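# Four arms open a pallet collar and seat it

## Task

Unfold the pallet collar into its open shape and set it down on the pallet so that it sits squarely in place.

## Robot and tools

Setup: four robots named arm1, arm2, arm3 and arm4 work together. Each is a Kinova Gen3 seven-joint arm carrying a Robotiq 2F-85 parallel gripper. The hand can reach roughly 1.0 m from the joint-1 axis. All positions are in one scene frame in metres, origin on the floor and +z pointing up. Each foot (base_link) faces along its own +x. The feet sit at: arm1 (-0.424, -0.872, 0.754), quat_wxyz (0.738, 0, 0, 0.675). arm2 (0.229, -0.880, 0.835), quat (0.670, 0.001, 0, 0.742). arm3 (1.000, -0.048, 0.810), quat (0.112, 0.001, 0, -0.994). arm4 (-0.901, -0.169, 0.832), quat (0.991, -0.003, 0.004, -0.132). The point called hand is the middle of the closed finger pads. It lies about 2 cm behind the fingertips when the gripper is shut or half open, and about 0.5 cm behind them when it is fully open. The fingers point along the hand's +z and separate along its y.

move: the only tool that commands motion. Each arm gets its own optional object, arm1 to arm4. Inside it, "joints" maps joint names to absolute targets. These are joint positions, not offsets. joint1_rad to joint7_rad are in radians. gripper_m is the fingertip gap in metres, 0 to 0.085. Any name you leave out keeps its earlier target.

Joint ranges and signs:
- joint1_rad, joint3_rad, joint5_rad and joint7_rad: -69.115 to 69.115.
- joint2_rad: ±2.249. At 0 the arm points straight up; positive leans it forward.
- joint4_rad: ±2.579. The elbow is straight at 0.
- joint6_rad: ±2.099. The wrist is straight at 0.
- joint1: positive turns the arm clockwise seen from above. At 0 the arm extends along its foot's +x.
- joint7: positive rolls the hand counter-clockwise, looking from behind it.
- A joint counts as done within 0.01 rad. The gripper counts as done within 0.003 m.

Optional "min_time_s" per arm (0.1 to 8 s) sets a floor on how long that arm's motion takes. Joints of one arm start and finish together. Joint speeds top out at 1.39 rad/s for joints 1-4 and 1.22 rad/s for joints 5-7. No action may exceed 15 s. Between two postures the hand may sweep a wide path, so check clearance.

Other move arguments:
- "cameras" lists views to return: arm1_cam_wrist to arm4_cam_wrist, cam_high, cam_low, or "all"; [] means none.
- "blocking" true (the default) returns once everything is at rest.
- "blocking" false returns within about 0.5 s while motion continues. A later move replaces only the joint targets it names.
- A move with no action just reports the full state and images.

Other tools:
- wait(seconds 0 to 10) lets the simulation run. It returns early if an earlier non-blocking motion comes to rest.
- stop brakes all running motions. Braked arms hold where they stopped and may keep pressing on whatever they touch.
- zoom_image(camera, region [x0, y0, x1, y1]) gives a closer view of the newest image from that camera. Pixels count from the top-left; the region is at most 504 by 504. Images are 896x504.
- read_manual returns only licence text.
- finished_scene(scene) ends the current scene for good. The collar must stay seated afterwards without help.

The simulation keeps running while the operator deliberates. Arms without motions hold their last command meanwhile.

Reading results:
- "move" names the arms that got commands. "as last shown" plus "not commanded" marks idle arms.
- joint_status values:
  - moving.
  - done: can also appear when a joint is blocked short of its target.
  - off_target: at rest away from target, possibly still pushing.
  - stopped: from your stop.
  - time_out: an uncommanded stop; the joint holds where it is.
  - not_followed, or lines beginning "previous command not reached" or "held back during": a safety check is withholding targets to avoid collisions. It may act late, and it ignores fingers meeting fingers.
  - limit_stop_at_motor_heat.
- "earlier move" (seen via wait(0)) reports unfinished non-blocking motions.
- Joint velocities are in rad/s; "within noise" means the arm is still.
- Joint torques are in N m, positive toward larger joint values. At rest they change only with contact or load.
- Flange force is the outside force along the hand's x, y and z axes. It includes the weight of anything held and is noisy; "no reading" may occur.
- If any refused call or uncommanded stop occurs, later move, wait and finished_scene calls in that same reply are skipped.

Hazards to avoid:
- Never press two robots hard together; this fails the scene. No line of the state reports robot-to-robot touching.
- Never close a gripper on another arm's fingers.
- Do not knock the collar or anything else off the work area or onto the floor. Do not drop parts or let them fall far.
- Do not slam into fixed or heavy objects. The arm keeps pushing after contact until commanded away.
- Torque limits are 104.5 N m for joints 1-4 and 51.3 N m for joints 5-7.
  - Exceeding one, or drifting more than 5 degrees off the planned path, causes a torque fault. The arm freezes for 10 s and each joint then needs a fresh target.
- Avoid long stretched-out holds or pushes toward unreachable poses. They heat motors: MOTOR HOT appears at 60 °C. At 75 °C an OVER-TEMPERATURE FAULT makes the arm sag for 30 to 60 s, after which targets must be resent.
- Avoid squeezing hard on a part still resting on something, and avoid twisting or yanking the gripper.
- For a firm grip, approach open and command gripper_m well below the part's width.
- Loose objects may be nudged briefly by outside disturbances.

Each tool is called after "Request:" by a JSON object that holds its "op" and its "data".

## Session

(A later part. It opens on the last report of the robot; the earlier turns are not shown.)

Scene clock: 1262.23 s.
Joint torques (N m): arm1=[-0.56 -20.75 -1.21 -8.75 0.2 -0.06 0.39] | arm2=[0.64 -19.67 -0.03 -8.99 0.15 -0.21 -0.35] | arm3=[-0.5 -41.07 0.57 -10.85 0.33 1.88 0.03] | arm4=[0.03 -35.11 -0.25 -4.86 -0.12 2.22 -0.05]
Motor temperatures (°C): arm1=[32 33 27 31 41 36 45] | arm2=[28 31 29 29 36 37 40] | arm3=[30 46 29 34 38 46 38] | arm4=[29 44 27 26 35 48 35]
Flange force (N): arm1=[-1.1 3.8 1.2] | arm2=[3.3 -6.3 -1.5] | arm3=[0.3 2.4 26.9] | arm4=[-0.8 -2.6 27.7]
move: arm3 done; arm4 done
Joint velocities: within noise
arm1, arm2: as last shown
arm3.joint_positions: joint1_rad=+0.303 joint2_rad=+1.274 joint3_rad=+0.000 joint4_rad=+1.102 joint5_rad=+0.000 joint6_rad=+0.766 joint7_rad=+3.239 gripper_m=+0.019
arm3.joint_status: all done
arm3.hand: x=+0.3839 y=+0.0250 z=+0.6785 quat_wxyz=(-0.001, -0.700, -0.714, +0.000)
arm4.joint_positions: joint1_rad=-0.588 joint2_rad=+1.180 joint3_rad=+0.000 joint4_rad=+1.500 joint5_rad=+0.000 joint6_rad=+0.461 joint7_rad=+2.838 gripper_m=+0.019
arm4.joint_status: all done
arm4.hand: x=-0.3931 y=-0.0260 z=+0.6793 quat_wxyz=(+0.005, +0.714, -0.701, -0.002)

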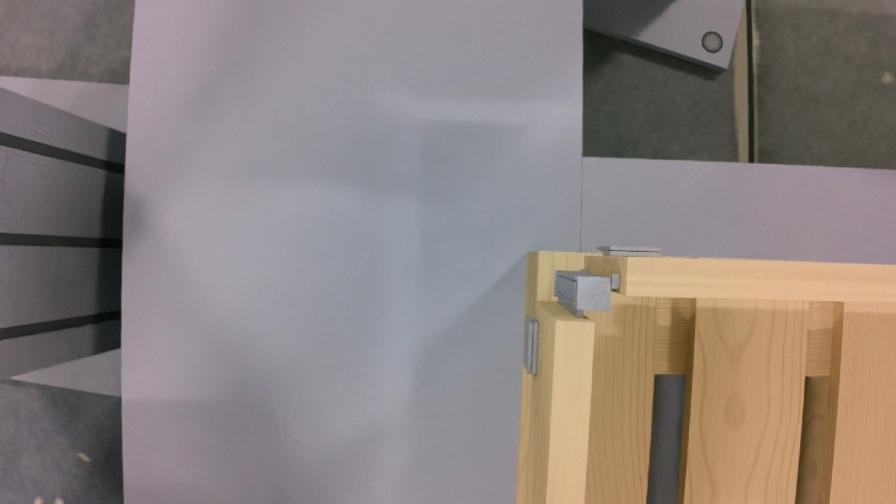

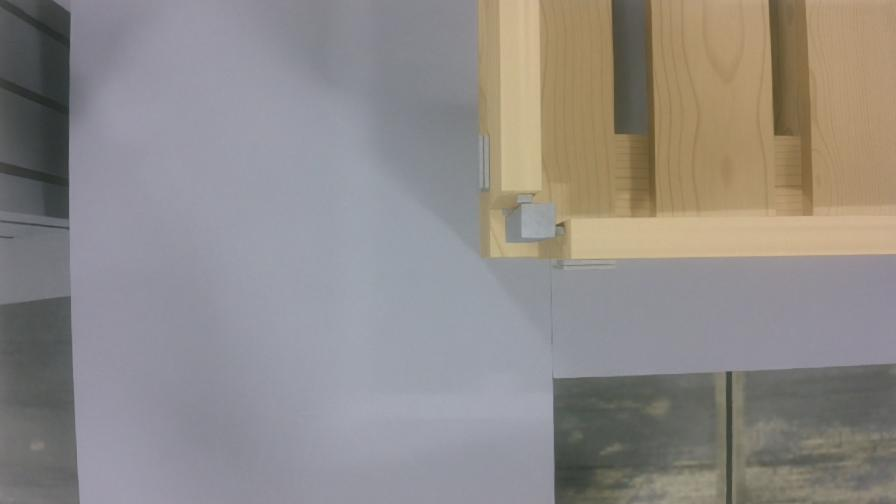

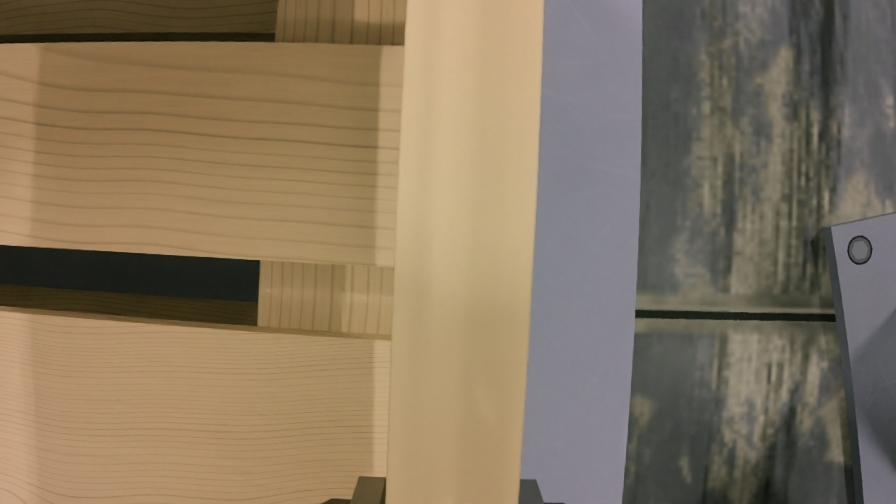

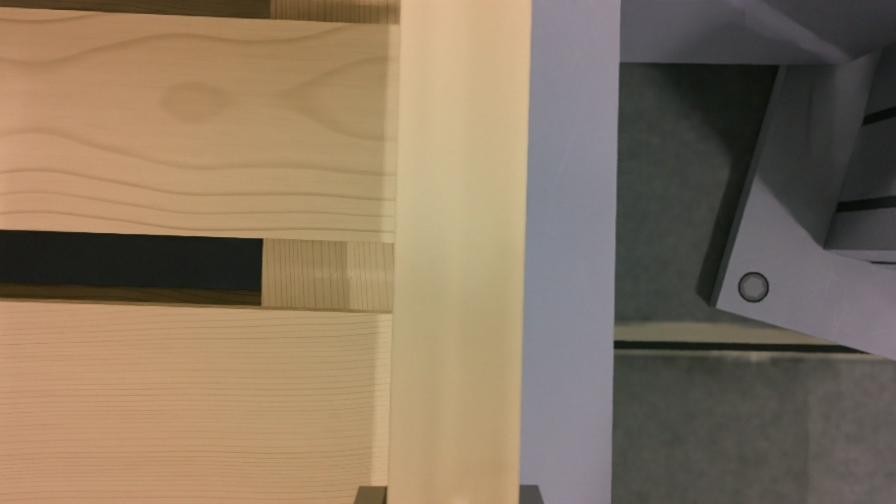

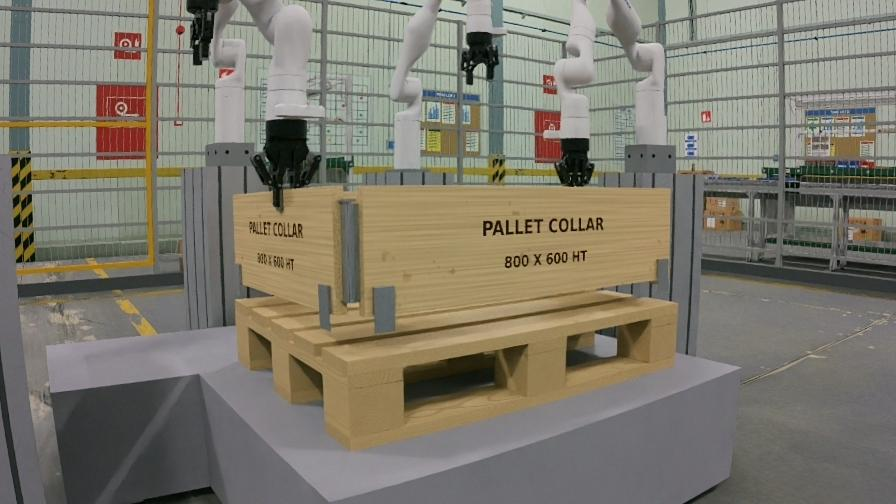

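Request:
{"op": "move", "data": {"arm3": {"joints":{"joint1_rad":0.3153,"joint2_rad":1.321,"joint4_rad":1.0585,"joint6_rad":0.7621,"joint7_rad":3.2513},"min_time_s":1.5}, "arm4": {"joints":{"joint1_rad":-0.6039,"joint2_rad":1.2223,"joint4_rad":1.4845,"joint6_rad":0.4348,"joint7_rad":2.8219},"min_time_s":1.5}, "cameras": ["arm1_cam_wrist","arm2_cam_wrist","cam_low"]}}

Request:
{"op": "zoom_image", "data": {"camera": "arm1_cam_wrist", "region": [500, 230, 720, 400]}}

Request:
{"op": "zoom_image", "data": {"camera": "arm2_cam_wrist", "region": [440, 130, 660, 300]}}

Request:
{"op": "zoom_image", "data": {"camera": "cam_low", "region": [260, 250, 460, 400]}}

Request:
{"op": "zoom_image", "data": {"camera": "cam_low", "region": [580, 230, 700, 330]}}

Scene clock: 1320.37 s.
Joint torques (N m): arm1=[-0.53 -20.79 -1.22 -8.74 0.22 -0.04 0.38] | arm2=[0.57 -19.63 0 -8.92 0.22 -0.28 -0.4] | arm3=[-0.33 -40.86 0.76 -10.02 0.43 2.29 0.16] | arm4=[-0.45 -34.34 -0.77 -3.34 -0.21 2.7 -0.04]
Motor temperatures (°C): arm1=[32 33 27 31 41 36 44] | arm2=[28 32 29 29 36 37 40] | arm3=[30 45 29 33 38 45 38] | arm4=[28 44 27 26 35 47 34]
Flange force (N): arm1=[-1.1 3.9 1.2] | arm2=[3.0 -6.0 -1.8] | arm3=[0.1 0.7 27.0] | arm4=[-0.6 -5.0 27.7]
move: arm3 done; arm4 done
Joint velocities: within noise
arm1, arm2: as last shown
arm3.joint_positions: joint1_rad=+0.315 joint2_rad=+1.321 joint3_rad=+0.000 joint4_rad=+1.058 joint5_rad=+0.000 joint6_rad=+0.762 joint7_rad=+3.251 gripper_m=+0.019
arm3.joint_status: all done
arm3.hand: x=+0.3804 y=+0.0329 z=+0.6586 quat_wxyz=(-0.001, -0.700, -0.714, +0.000)
arm4.joint_positions: joint1_rad=-0.604 joint2_rad=+1.222 joint3_rad=+0.000 joint4_rad=+1.484 joint5_rad=+0.000 joint6_rad=+0.435 joint7_rad=+2.822 gripper_m=+0.019
arm4.joint_status: all done
arm4.hand: x=-0.3967 y=-0.0181 z=+0.6592 quat_wxyz=(+0.005, +0.714, -0.701, -0.002)

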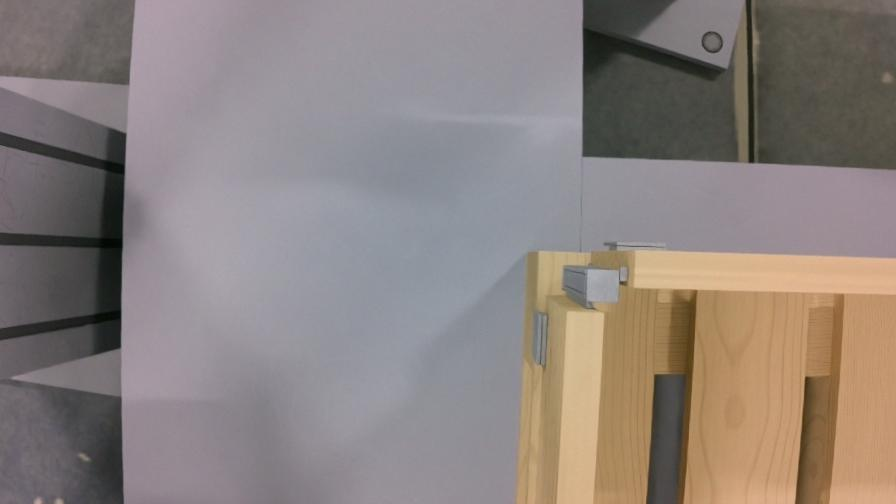

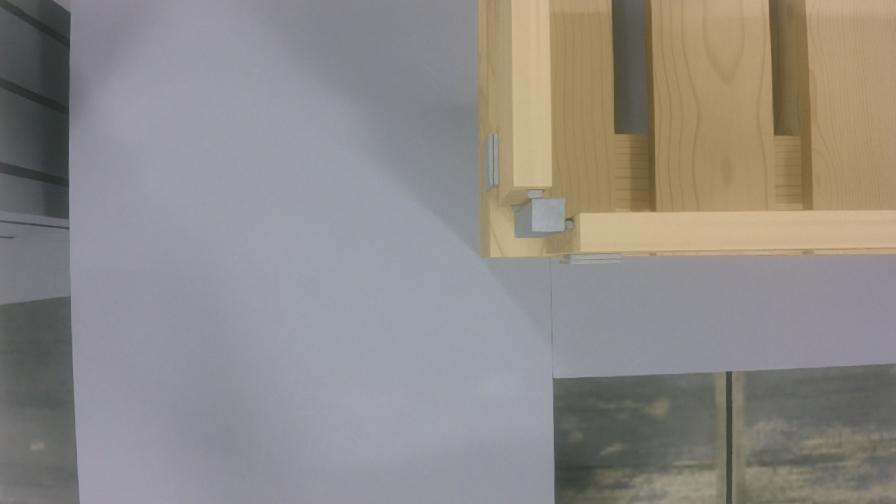

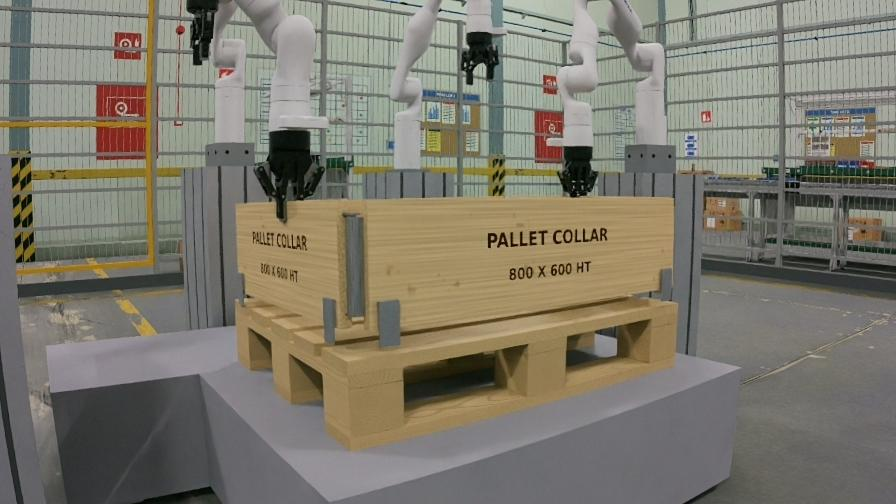

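Scaled by 2.291 from the camera's image (finer frame: 1280x720).

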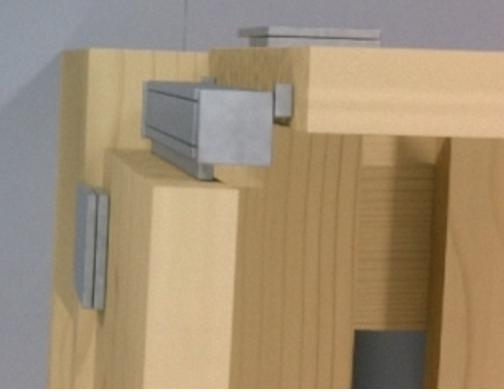

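Scaled by 2.291 from the camera's image (finer frame: 1280x720).

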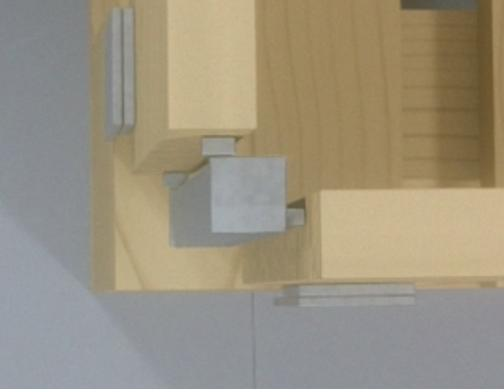

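Scaled by 2.520 from the camera's image (finer frame: 1280x720).

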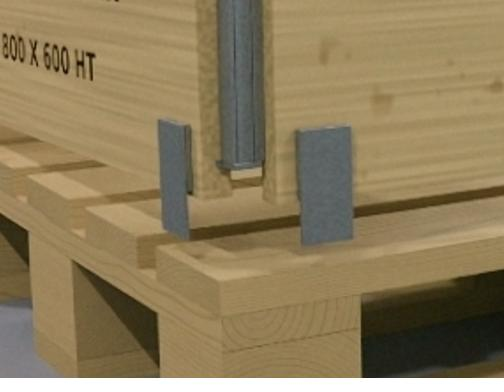

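Scaled by 4.200 from the camera's image (finer frame: 1280x720).

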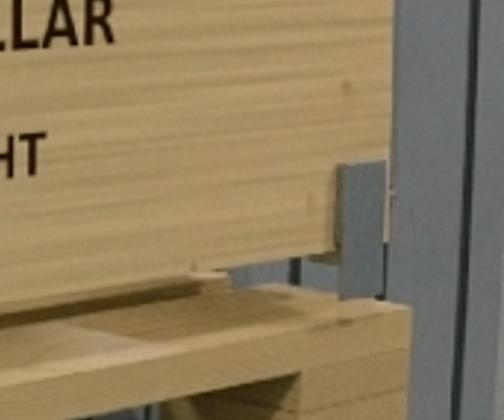

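Request:
{"op": "move", "data": {"arm3": {"joints":{"joint1_rad":0.3108,"joint7_rad":3.2468},"min_time_s":0.6}, "arm4": {"joints":{"joint1_rad":-0.5984,"joint7_rad":2.8274},"min_time_s":0.6}}}

Request:
{"op": "move", "data": {"arm3": {"joints":{"joint2_rad":1.3713,"joint4_rad":1.0287,"joint6_rad":0.7416},"min_time_s":2.5}, "arm4": {"joints":{"joint2_rad":1.2767,"joint4_rad":1.4552,"joint6_rad":0.4097},"min_time_s":2.5}, "cameras": ["arm1_cam_wrist","arm2_cam_wrist","cam_low"]}}

Request:
{"op": "zoom_image", "data": {"camera": "cam_low", "region": [260, 250, 460, 400]}}

Request:
{"op": "zoom_image", "data": {"camera": "arm1_cam_wrist", "region": [500, 230, 720, 400]}}

Request:
{"op": "zoom_image", "data": {"camera": "arm2_cam_wrist", "region": [440, 130, 660, 300]}}

Scene clock: 1351.30 s.
Joint torques (N m): arm1=[-0.53 -20.8 -1.19 -8.79 0.26 -0.02 0.39] | arm2=[0.59 -19.67 -0.01 -9 0.17 -0.24 -0.38] | arm3=[-0.74 -42.94 0.33 -12.7 0.24 0.71 0] | arm4=[0.45 -36.47 0.31 -6.23 -0.07 1.24 -0.14]
Motor temperatures (°C): arm1=[32 33 27 31 41 36 44] | arm2=[28 32 29 29 36 37 40] | arm3=[30 45 29 33 38 44 38] | arm4=[28 44 27 26 35 46 34]
Flange force (N): arm1=[-1.0 3.7 1.4] | arm2=[3.2 -6.3 -1.5] | arm3=[0.2 5.8 26.8] | arm4=[-0.6 0.4 27.7]
move: arm3 done; arm4 done
Joint velocities: within noise
arm1, arm2: as last shown
arm3.joint_positions: joint1_rad=+0.311 joint2_rad=+1.321 joint3_rad=+0.000 joint4_rad=+1.058 joint5_rad=+0.000 joint6_rad=+0.762 joint7_rad=+3.247 gripper_m=+0.019
arm3.joint_status: all done
arm3.hand: x=+0.3801 y=+0.0301 z=+0.6586 quat_wxyz=(-0.001, -0.700, -0.714, +0.000)
arm4.joint_positions: joint1_rad=-0.598 joint2_rad=+1.222 joint3_rad=+0.000 joint4_rad=+1.484 joint5_rad=+0.000 joint6_rad=+0.435 joint7_rad=+2.827 gripper_m=+0.019
arm4.joint_status: all done
arm4.hand: x=-0.3959 y=-0.0209 z=+0.6592 quat_wxyz=(+0.005, +0.714, -0.701, -0.002)
pictures: none

Scene clock: 1354.10 s.
Joint torques (N m): arm1=[-0.56 -20.75 -1.2 -8.74 0.21 -0.06 0.39] | arm2=[0.62 -19.62 -0.05 -8.99 0.15 -0.25 -0.36] | arm3=[-1.75 -38.87 0.1 -9.92 0.54 1.36 0.16] | arm4=[-0.25 -35.22 -0.9 -4.31 -0.15 1.8 0.13]
Motor temperatures (°C): arm1=[32 33 27 31 41 36 44] | arm2=[28 32 29 29 36 37 40] | arm3=[30 45 29 33 38 44 38] | arm4=[28 44 27 26 35 46 34]
Flange force (N): arm1=[-1.1 3.8 1.2] | arm2=[3.3 -6.3 -1.6] | arm3=[2.1 2.3 21.8] | arm4=[-0.7 -2.8 27.1]
move: arm3 done; arm4 done
Joint velocities: within noise
arm1, arm2: as last shown
arm3.joint_positions: joint1_rad=+0.311 joint2_rad=+1.371 joint3_rad=+0.000 joint4_rad=+1.029 joint5_rad=+0.000 joint6_rad=+0.742 joint7_rad=+3.247 gripper_m=+0.019
arm3.joint_status: all done
arm3.hand: x=+0.3801 y=+0.0301 z=+0.6336 quat_wxyz=(-0.001, -0.700, -0.714, +0.000)
arm4.joint_positions: joint1_rad=-0.598 joint2_rad=+1.277 joint3_rad=+0.000 joint4_rad=+1.455 joint5_rad=+0.000 joint6_rad=+0.410 joint7_rad=+2.827 gripper_m=+0.019
arm4.joint_status: all done
arm4.hand: x=-0.3961 y=-0.0210 z=+0.6343 quat_wxyz=(+0.005, +0.714, -0.701, -0.002)

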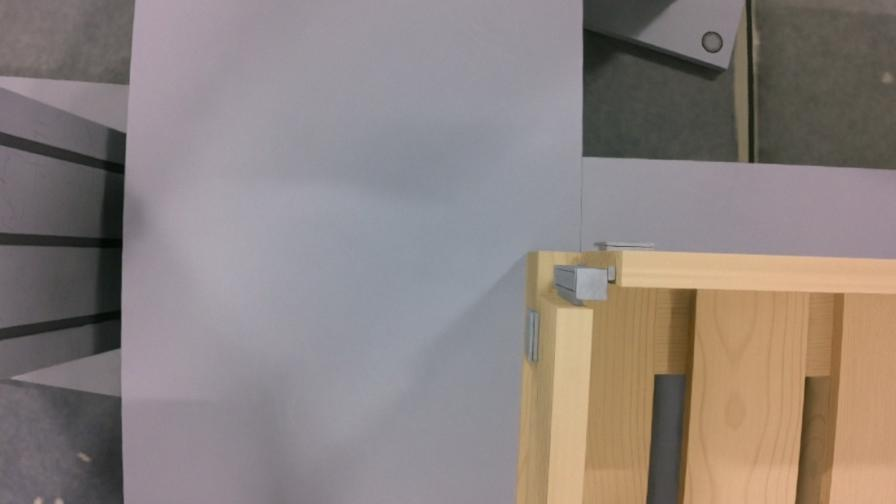

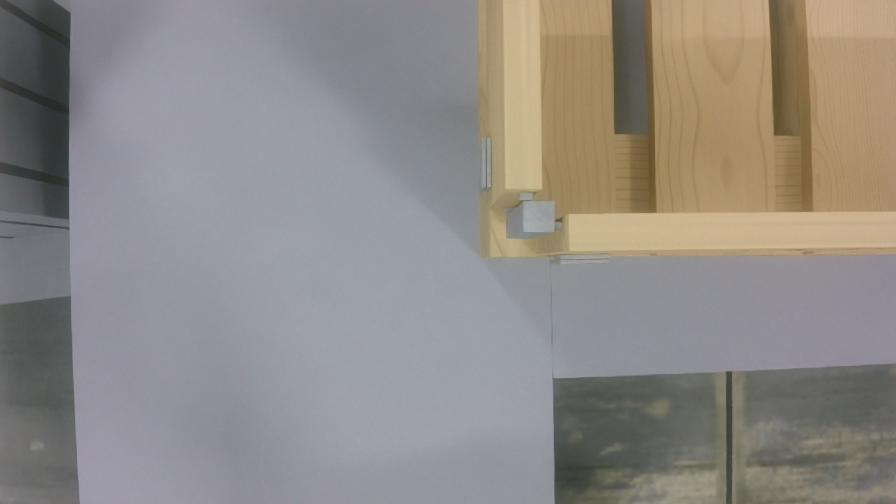

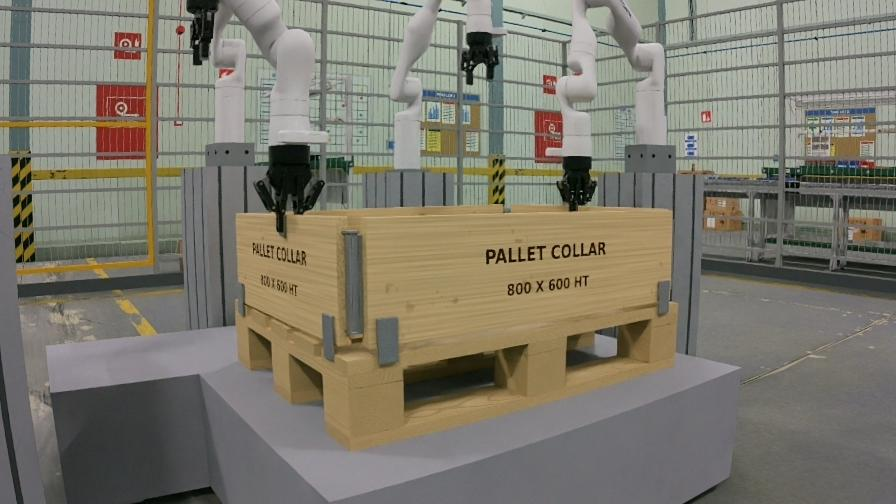

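Scaled by 2.520 from the camera's image (finer frame: 1280x720).

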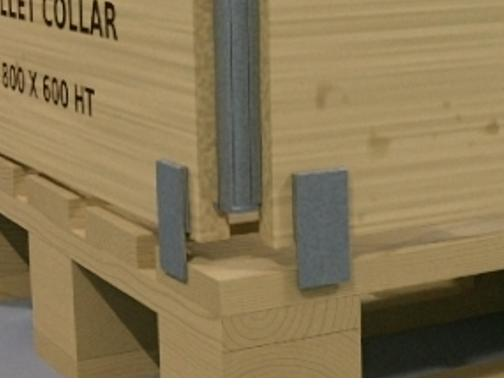

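Scaled by 2.291 from the camera's image (finer frame: 1280x720).

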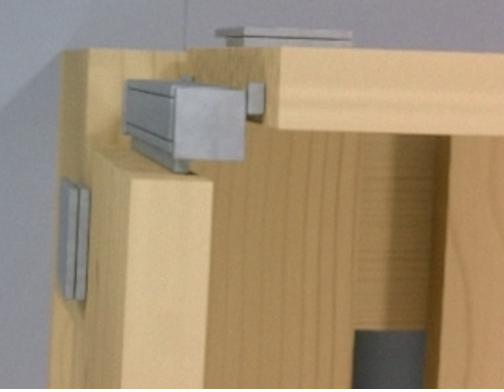

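Scaled by 2.291 from the camera's image (finer frame: 1280x720).

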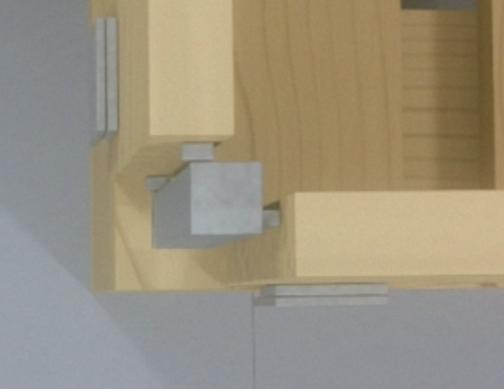

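Request:
{"op": "move", "data": {"arm3": {"joints":{"joint2_rad":1.3974,"joint4_rad":1.0107,"joint6_rad":0.7336},"min_time_s":1.5}, "arm4": {"joints":{"joint2_rad":1.3043,"joint4_rad":1.4383,"joint6_rad":0.3991},"min_time_s":1.5}, "cameras": ["cam_low"]}}

Request:
{"op": "zoom_image", "data": {"camera": "cam_low", "region": [220, 200, 700, 450]}}

Scene clock: 1366.77 s.
Joint torques (N m): arm1=[-0.57 -20.76 -1.19 -8.75 0.2 -0.01 0.41] | arm2=[0.61 -19.65 -0.01 -8.9 0.13 -0.23 -0.39] | arm3=[-6.45 -2.17 -3.04 -14.44 0.73 -12.79 0.92] | arm4=[-0.08 18.02 -0.96 -17.1 0.81 -14.34 0.85]
Motor temperatures (°C): arm1=[32 33 27 31 41 36 44] | arm2=[28 32 29 29 36 37 40] | arm3=[30 44 29 33 38 44 38] | arm4=[28 44 27 26 35 46 34]
Flange force (N): arm1=[-1.0 3.7 1.3] | arm2=[3.1 -6.0 -1.6] | arm3=[2.3 45.1 -70.6] | arm4=[11.5 47.8 -121.9]
move: arm3 done; arm4 done
Joint velocities: within noise
arm1, arm2: as last shown
arm3.joint_positions: joint1_rad=+0.311 joint2_rad=+1.397 joint3_rad=+0.000 joint4_rad=+1.011 joint5_rad=+0.000 joint6_rad=+0.734 joint7_rad=+3.247 gripper_m=+0.019
arm3.joint_status: all done
arm3.hand: x=+0.3800 y=+0.0301 z=+0.6212 quat_wxyz=(-0.001, -0.700, -0.714, +0.000)
arm4.joint_positions: joint1_rad=-0.598 joint2_rad=+1.304 joint3_rad=+0.000 joint4_rad=+1.438 joint5_rad=+0.000 joint6_rad=+0.399 joint7_rad=+2.827 gripper_m=+0.019
arm4.joint_status: all done
arm4.hand: x=-0.3961 y=-0.0210 z=+0.6219 quat_wxyz=(+0.005, +0.714, -0.701, -0.002)

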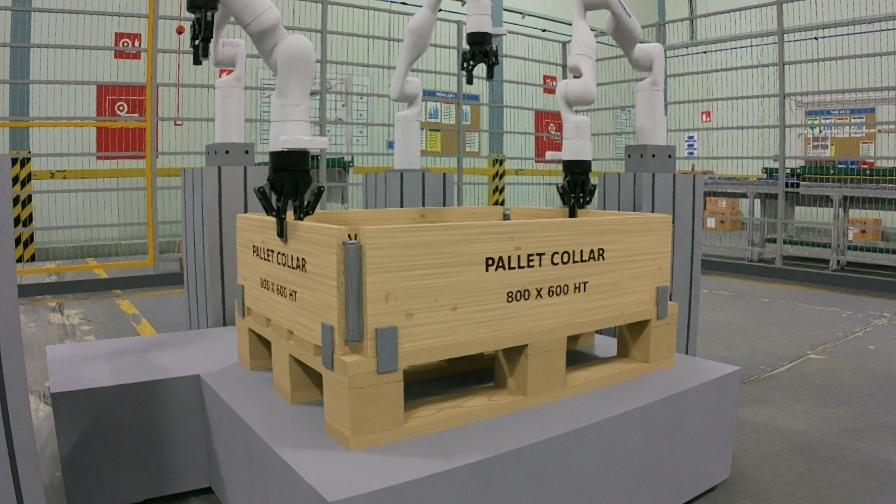

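Scaled by 1.050 from the camera's image (finer frame: 1280x720).

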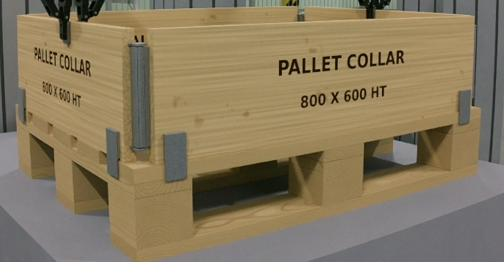

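Request:
{"op": "move", "data": {"arm3": {"joints":{"joint2_rad":1.3909,"joint4_rad":1.0152,"joint6_rad":0.7356},"min_time_s":1}, "arm4": {"joints":{"joint2_rad":1.2974,"joint4_rad":1.4425,"joint6_rad":0.4018},"min_time_s":1}, "cameras": []}}

Request:
{"op": "move", "data": {"arm3": {"joints":{"gripper_m":0.045}}, "arm4": {"joints":{"gripper_m":0.045}}, "cameras": ["cam_low","cam_high"]}}

Scene clock: 1405.90 s.
Joint torques (N m): arm1=[-0.55 -20.85 -1.14 -8.8 0.22 -0.06 0.37] | arm2=[0.58 -19.73 -0.07 -8.94 0.16 -0.25 -0.35] | arm3=[-3.3 -32.64 -0.12 -10.1 1.25 -0.67 0.86] | arm4=[0.66 -23.44 -0.02 -3.38 0.56 0.41 0.79]
Motor temperatures (°C): arm1=[32 33 27 32 41 35 44] | arm2=[28 32 29 29 36 37 40] | arm3=[30 41 29 33 38 46 38] | arm4=[28 43 27 27 35 49 34]
Flange force (N): arm1=[-1.1 3.8 1.4] | arm2=[3.0 -5.9 -1.6] | arm3=[2.7 8.1 7.0] | arm4=[-2.5 1.5 0.9]
move: arm3 done; arm4 done
Joint velocities: within noise
arm1, arm2: as last shown
arm3.joint_positions: joint1_rad=+0.311 joint2_rad=+1.391 joint3_rad=+0.000 joint4_rad=+1.015 joint5_rad=+0.000 joint6_rad=+0.736 joint7_rad=+3.247 gripper_m=+0.019
arm3.joint_status: all done
arm3.hand: x=+0.3800 y=+0.0300 z=+0.6242 quat_wxyz=(-0.001, -0.700, -0.714, +0.000)
arm4.joint_positions: joint1_rad=-0.598 joint2_rad=+1.297 joint3_rad=+0.000 joint4_rad=+1.442 joint5_rad=+0.000 joint6_rad=+0.402 joint7_rad=+2.827 gripper_m=+0.019
arm4.joint_status: all done
arm4.hand: x=-0.3961 y=-0.0210 z=+0.6249 quat_wxyz=(+0.005, +0.714, -0.701, -0.002)

Scene clock: 1406.80 s.
Joint torques (N m): arm1=[-0.57 -20.71 -1.18 -8.79 0.23 -0.05 0.41] | arm2=[0.56 -19.7 -0.05 -8.96 0.14 -0.24 -0.36] | arm3=[-0.67 -25.49 0.44 -6.67 0.53 0.04 -0.04] | arm4=[0.26 -22.8 -0.51 -3.29 -0.17 0.31 -0.04]
Motor temperatures (°C): arm1=[32 33 27 32 41 35 44] | arm2=[28 32 29 29 36 37 40] | arm3=[30 41 29 33 38 46 38] | arm4=[28 43 27 27 35 49 34]
Flange force (N): arm1=[-1.0 3.5 1.3] | arm2=[3.1 -6.1 -1.5] | arm3=[0.3 4.8 -2.5] | arm4=[-0.3 0.8 -0.5]
move: arm3 done; arm4 done
Joint velocities: within noise
arm1, arm2: as last shown
arm3.joint_positions: joint1_rad=+0.311 joint2_rad=+1.391 joint3_rad=+0.000 joint4_rad=+1.015 joint5_rad=+0.000 joint6_rad=+0.736 joint7_rad=+3.247 gripper_m=+0.045
arm3.joint_status: all done
arm3.hand: x=+0.3800 y=+0.0301 z=+0.6242 quat_wxyz=(-0.001, -0.700, -0.714, +0.000)
arm4.joint_positions: joint1_rad=-0.598 joint2_rad=+1.297 joint3_rad=+0.000 joint4_rad=+1.443 joint5_rad=+0.000 joint6_rad=+0.402 joint7_rad=+2.827 gripper_m=+0.045
arm4.joint_status: all done
arm4.hand: x=-0.3961 y=-0.0210 z=+0.6250 quat_wxyz=(+0.005, +0.714, -0.701, -0.002)
pictures: cam_high, cam_low

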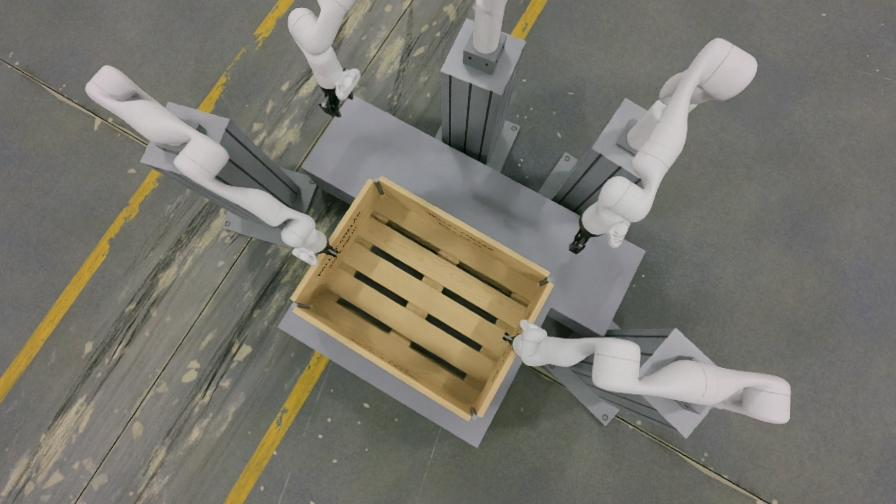

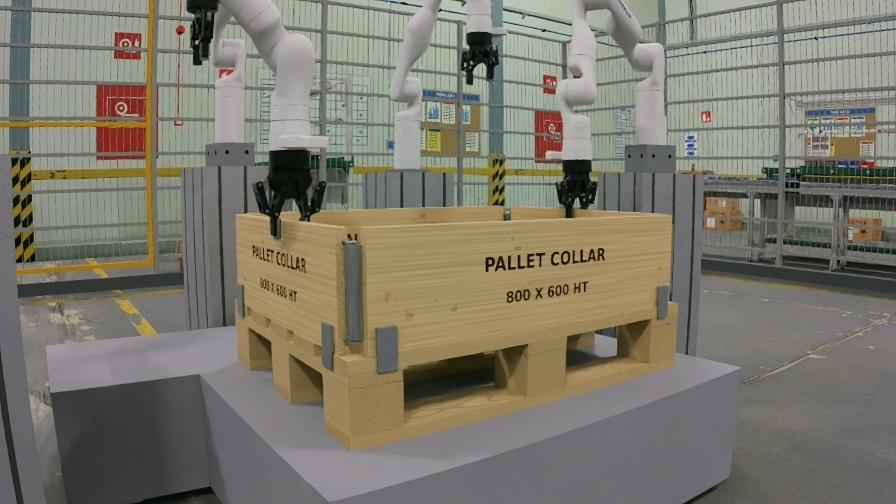

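Request:
{"op": "move", "data": {"arm3": {"joints":{"joint2_rad":1.321,"joint4_rad":1.0585,"joint6_rad":0.7621}}, "arm4": {"joints":{"joint2_rad":1.2223,"joint4_rad":1.4845,"joint6_rad":0.4348}}}}

Request:
{"op": "move", "data": {"arm3": {"joints":{"joint2_rad":1.2159,"joint4_rad":1.1508,"joint6_rad":0.7749}}, "arm4": {"joints":{"joint2_rad":1.1361,"joint4_rad":1.4898,"joint6_rad":0.5157}}, "cameras": ["cam_low","arm1_cam_wrist","arm2_cam_wrist"]}}

Request:
{"op": "zoom_image", "data": {"camera": "cam_low", "region": [220, 190, 700, 460]}}

Scene clock: 1420.80 s.
Joint torques (N m): arm1=[-0.54 -20.82 -1.18 -8.76 0.2 -0.05 0.37] | arm2=[0.57 -19.66 -0.03 -8.99 0.16 -0.27 -0.39] | arm3=[-0.63 -25.38 0.47 -6.87 0.51 0.05 -0.04] | arm4=[0.3 -22.66 -0.57 -3.57 -0.16 0.3 -0.03]
Motor temperatures (°C): arm1=[32 33 27 32 41 35 44] | arm2=[28 32 29 29 36 37 40] | arm3=[30 41 29 33 38 46 38] | arm4=[28 42 27 26 35 48 34]
Flange force (N): arm1=[-1.1 3.9 1.3] | arm2=[3.1 -6.3 -1.6] | arm3=[0.3 4.9 -2.2] | arm4=[-0.5 0.8 -0.4]
move: arm3 done; arm4 done
Joint velocities: within noise
arm1.joint_positions: joint1_rad=+0.007 joint2_rad=+0.537 joint3_rad=+0.000 joint4_rad=+1.321 joint5_rad=+0.000 joint6_rad=+1.284 joint7_rad=+0.096 gripper_m=+0.085
arm1.joint_status: not commanded
arm1.hand: x=-0.3492 y=-0.3600 z=+0.9995 quat_wxyz=(+0.000, +0.000, -1.000, +0.000)
arm2.joint_positions: joint1_rad=+0.461 joint2_rad=+0.717 joint3_rad=+0.000 joint4_rad=+1.266 joint5_rad=+0.000 joint6_rad=+1.159 joint7_rad=+0.359 gripper_m=+0.060
arm2.joint_status: not commanded
arm2.hand: x=+0.4505 y=-0.3606 z=+1.0009 quat_wxyz=(+0.001, +0.000, -1.000, -0.001)
arm3.joint_positions: joint1_rad=+0.311 joint2_rad=+1.321 joint3_rad=+0.000 joint4_rad=+1.058 joint5_rad=+0.000 joint6_rad=+0.762 joint7_rad=+3.247 gripper_m=+0.045
arm3.joint_status: all done
arm3.hand: x=+0.3801 y=+0.0301 z=+0.6586 quat_wxyz=(-0.001, -0.700, -0.714, +0.000)
arm4.joint_positions: joint1_rad=-0.598 joint2_rad=+1.222 joint3_rad=+0.000 joint4_rad=+1.485 joint5_rad=+0.000 joint6_rad=+0.435 joint7_rad=+2.827 gripper_m=+0.045
arm4.joint_status: all done
arm4.hand: x=-0.3959 y=-0.0209 z=+0.6592 quat_wxyz=(+0.005, +0.714, -0.701, -0.002)
pictures: none

Scene clock: 1421.80 s.
Joint torques (N m): arm1=[-0.52 -20.87 -1.2 -8.83 0.22 -0.02 0.36] | arm2=[0.62 -19.71 0.02 -8.99 0.08 -0.23 -0.31] | arm3=[-0.7 -24.85 0.45 -6.92 0.56 0.08 -0.07] | arm4=[0.32 -22.68 -0.58 -4.17 -0.12 0.33 -0.02]
Motor temperatures (°C): arm1=[32 33 27 32 41 35 44] | arm2=[28 32 29 29 36 37 40] | arm3=[30 41 29 33 38 46 38] | arm4=[28 42 27 26 35 48 34]
Flange force (N): arm1=[-1.0 3.7 1.6] | arm2=[3.3 -6.2 -1.4] | arm3=[0.5 4.5 -1.8] | arm4=[-0.6 0.6 -0.2]
move: arm3 done; arm4 done
Joint velocities: within noise
arm1, arm2: as last shown
arm3.joint_positions: joint1_rad=+0.311 joint2_rad=+1.216 joint3_rad=+0.000 joint4_rad=+1.151 joint5_rad=+0.000 joint6_rad=+0.775 joint7_rad=+3.247 gripper_m=+0.045
arm3.joint_status: all done
arm3.hand: x=+0.3902 y=+0.0293 z=+0.7036 quat_wxyz=(-0.001, -0.700, -0.714, +0.000)
arm4.joint_positions: joint1_rad=-0.598 joint2_rad=+1.136 joint3_rad=+0.000 joint4_rad=+1.490 joint5_rad=+0.000 joint6_rad=+0.516 joint7_rad=+2.827 gripper_m=+0.045
arm4.joint_status: all done
arm4.hand: x=-0.3872 y=-0.0179 z=+0.7043 quat_wxyz=(+0.005, +0.714, -0.701, -0.002)
pictures: arm1_cam_wrist, arm2_cam_wrist, cam_low

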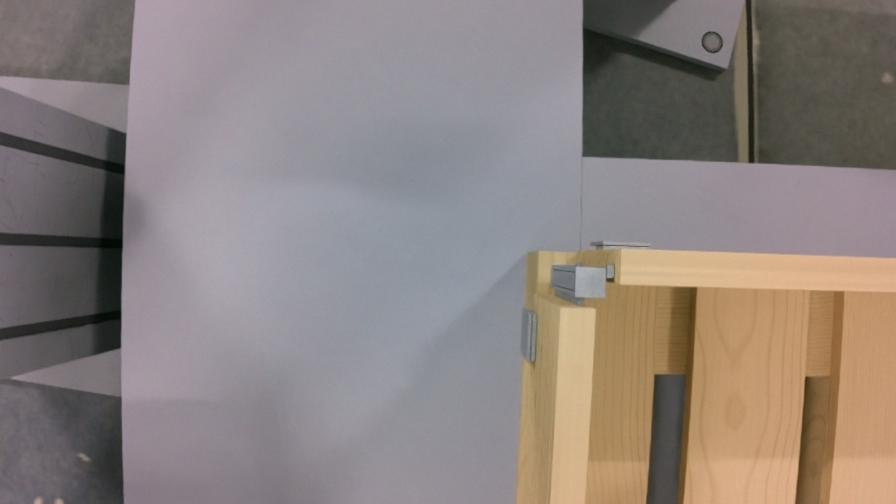

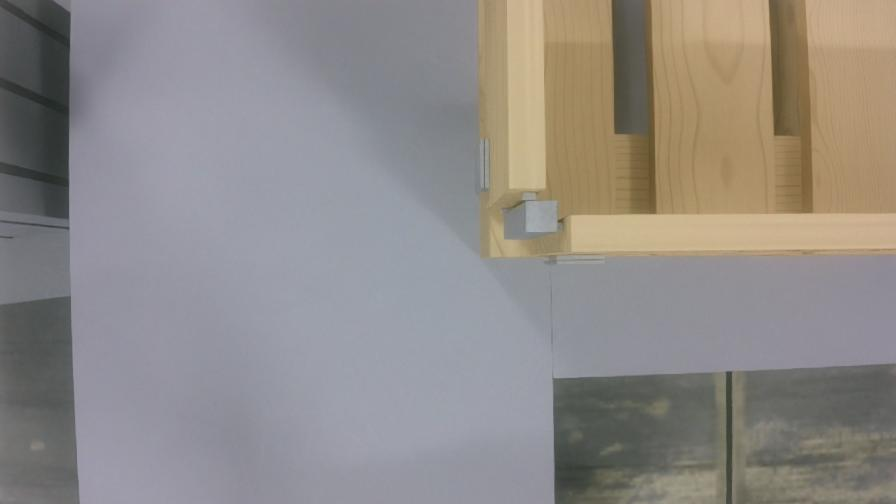

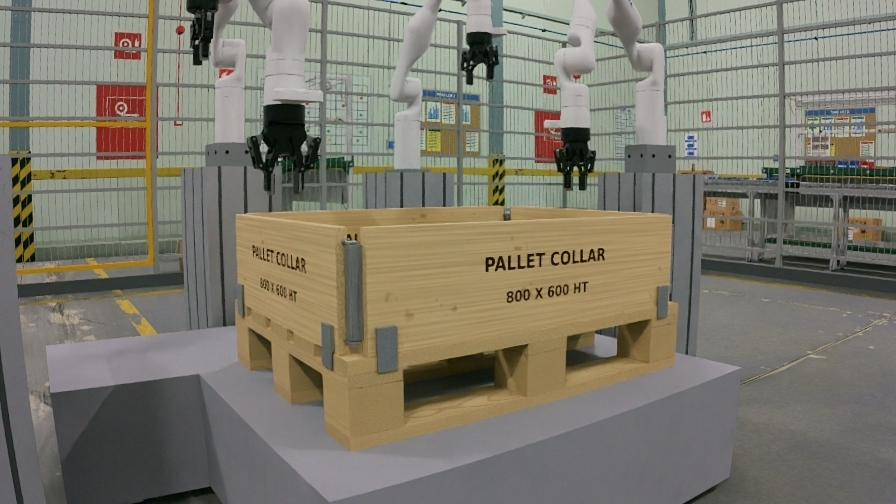

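Scaled by 1.050 from the camera's image (finer frame: 1280x720).

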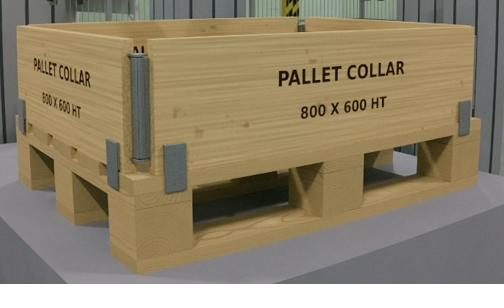

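Request:
{"op": "finished_scene", "data": {"scene": 1}}

The scene is finished: the task was done.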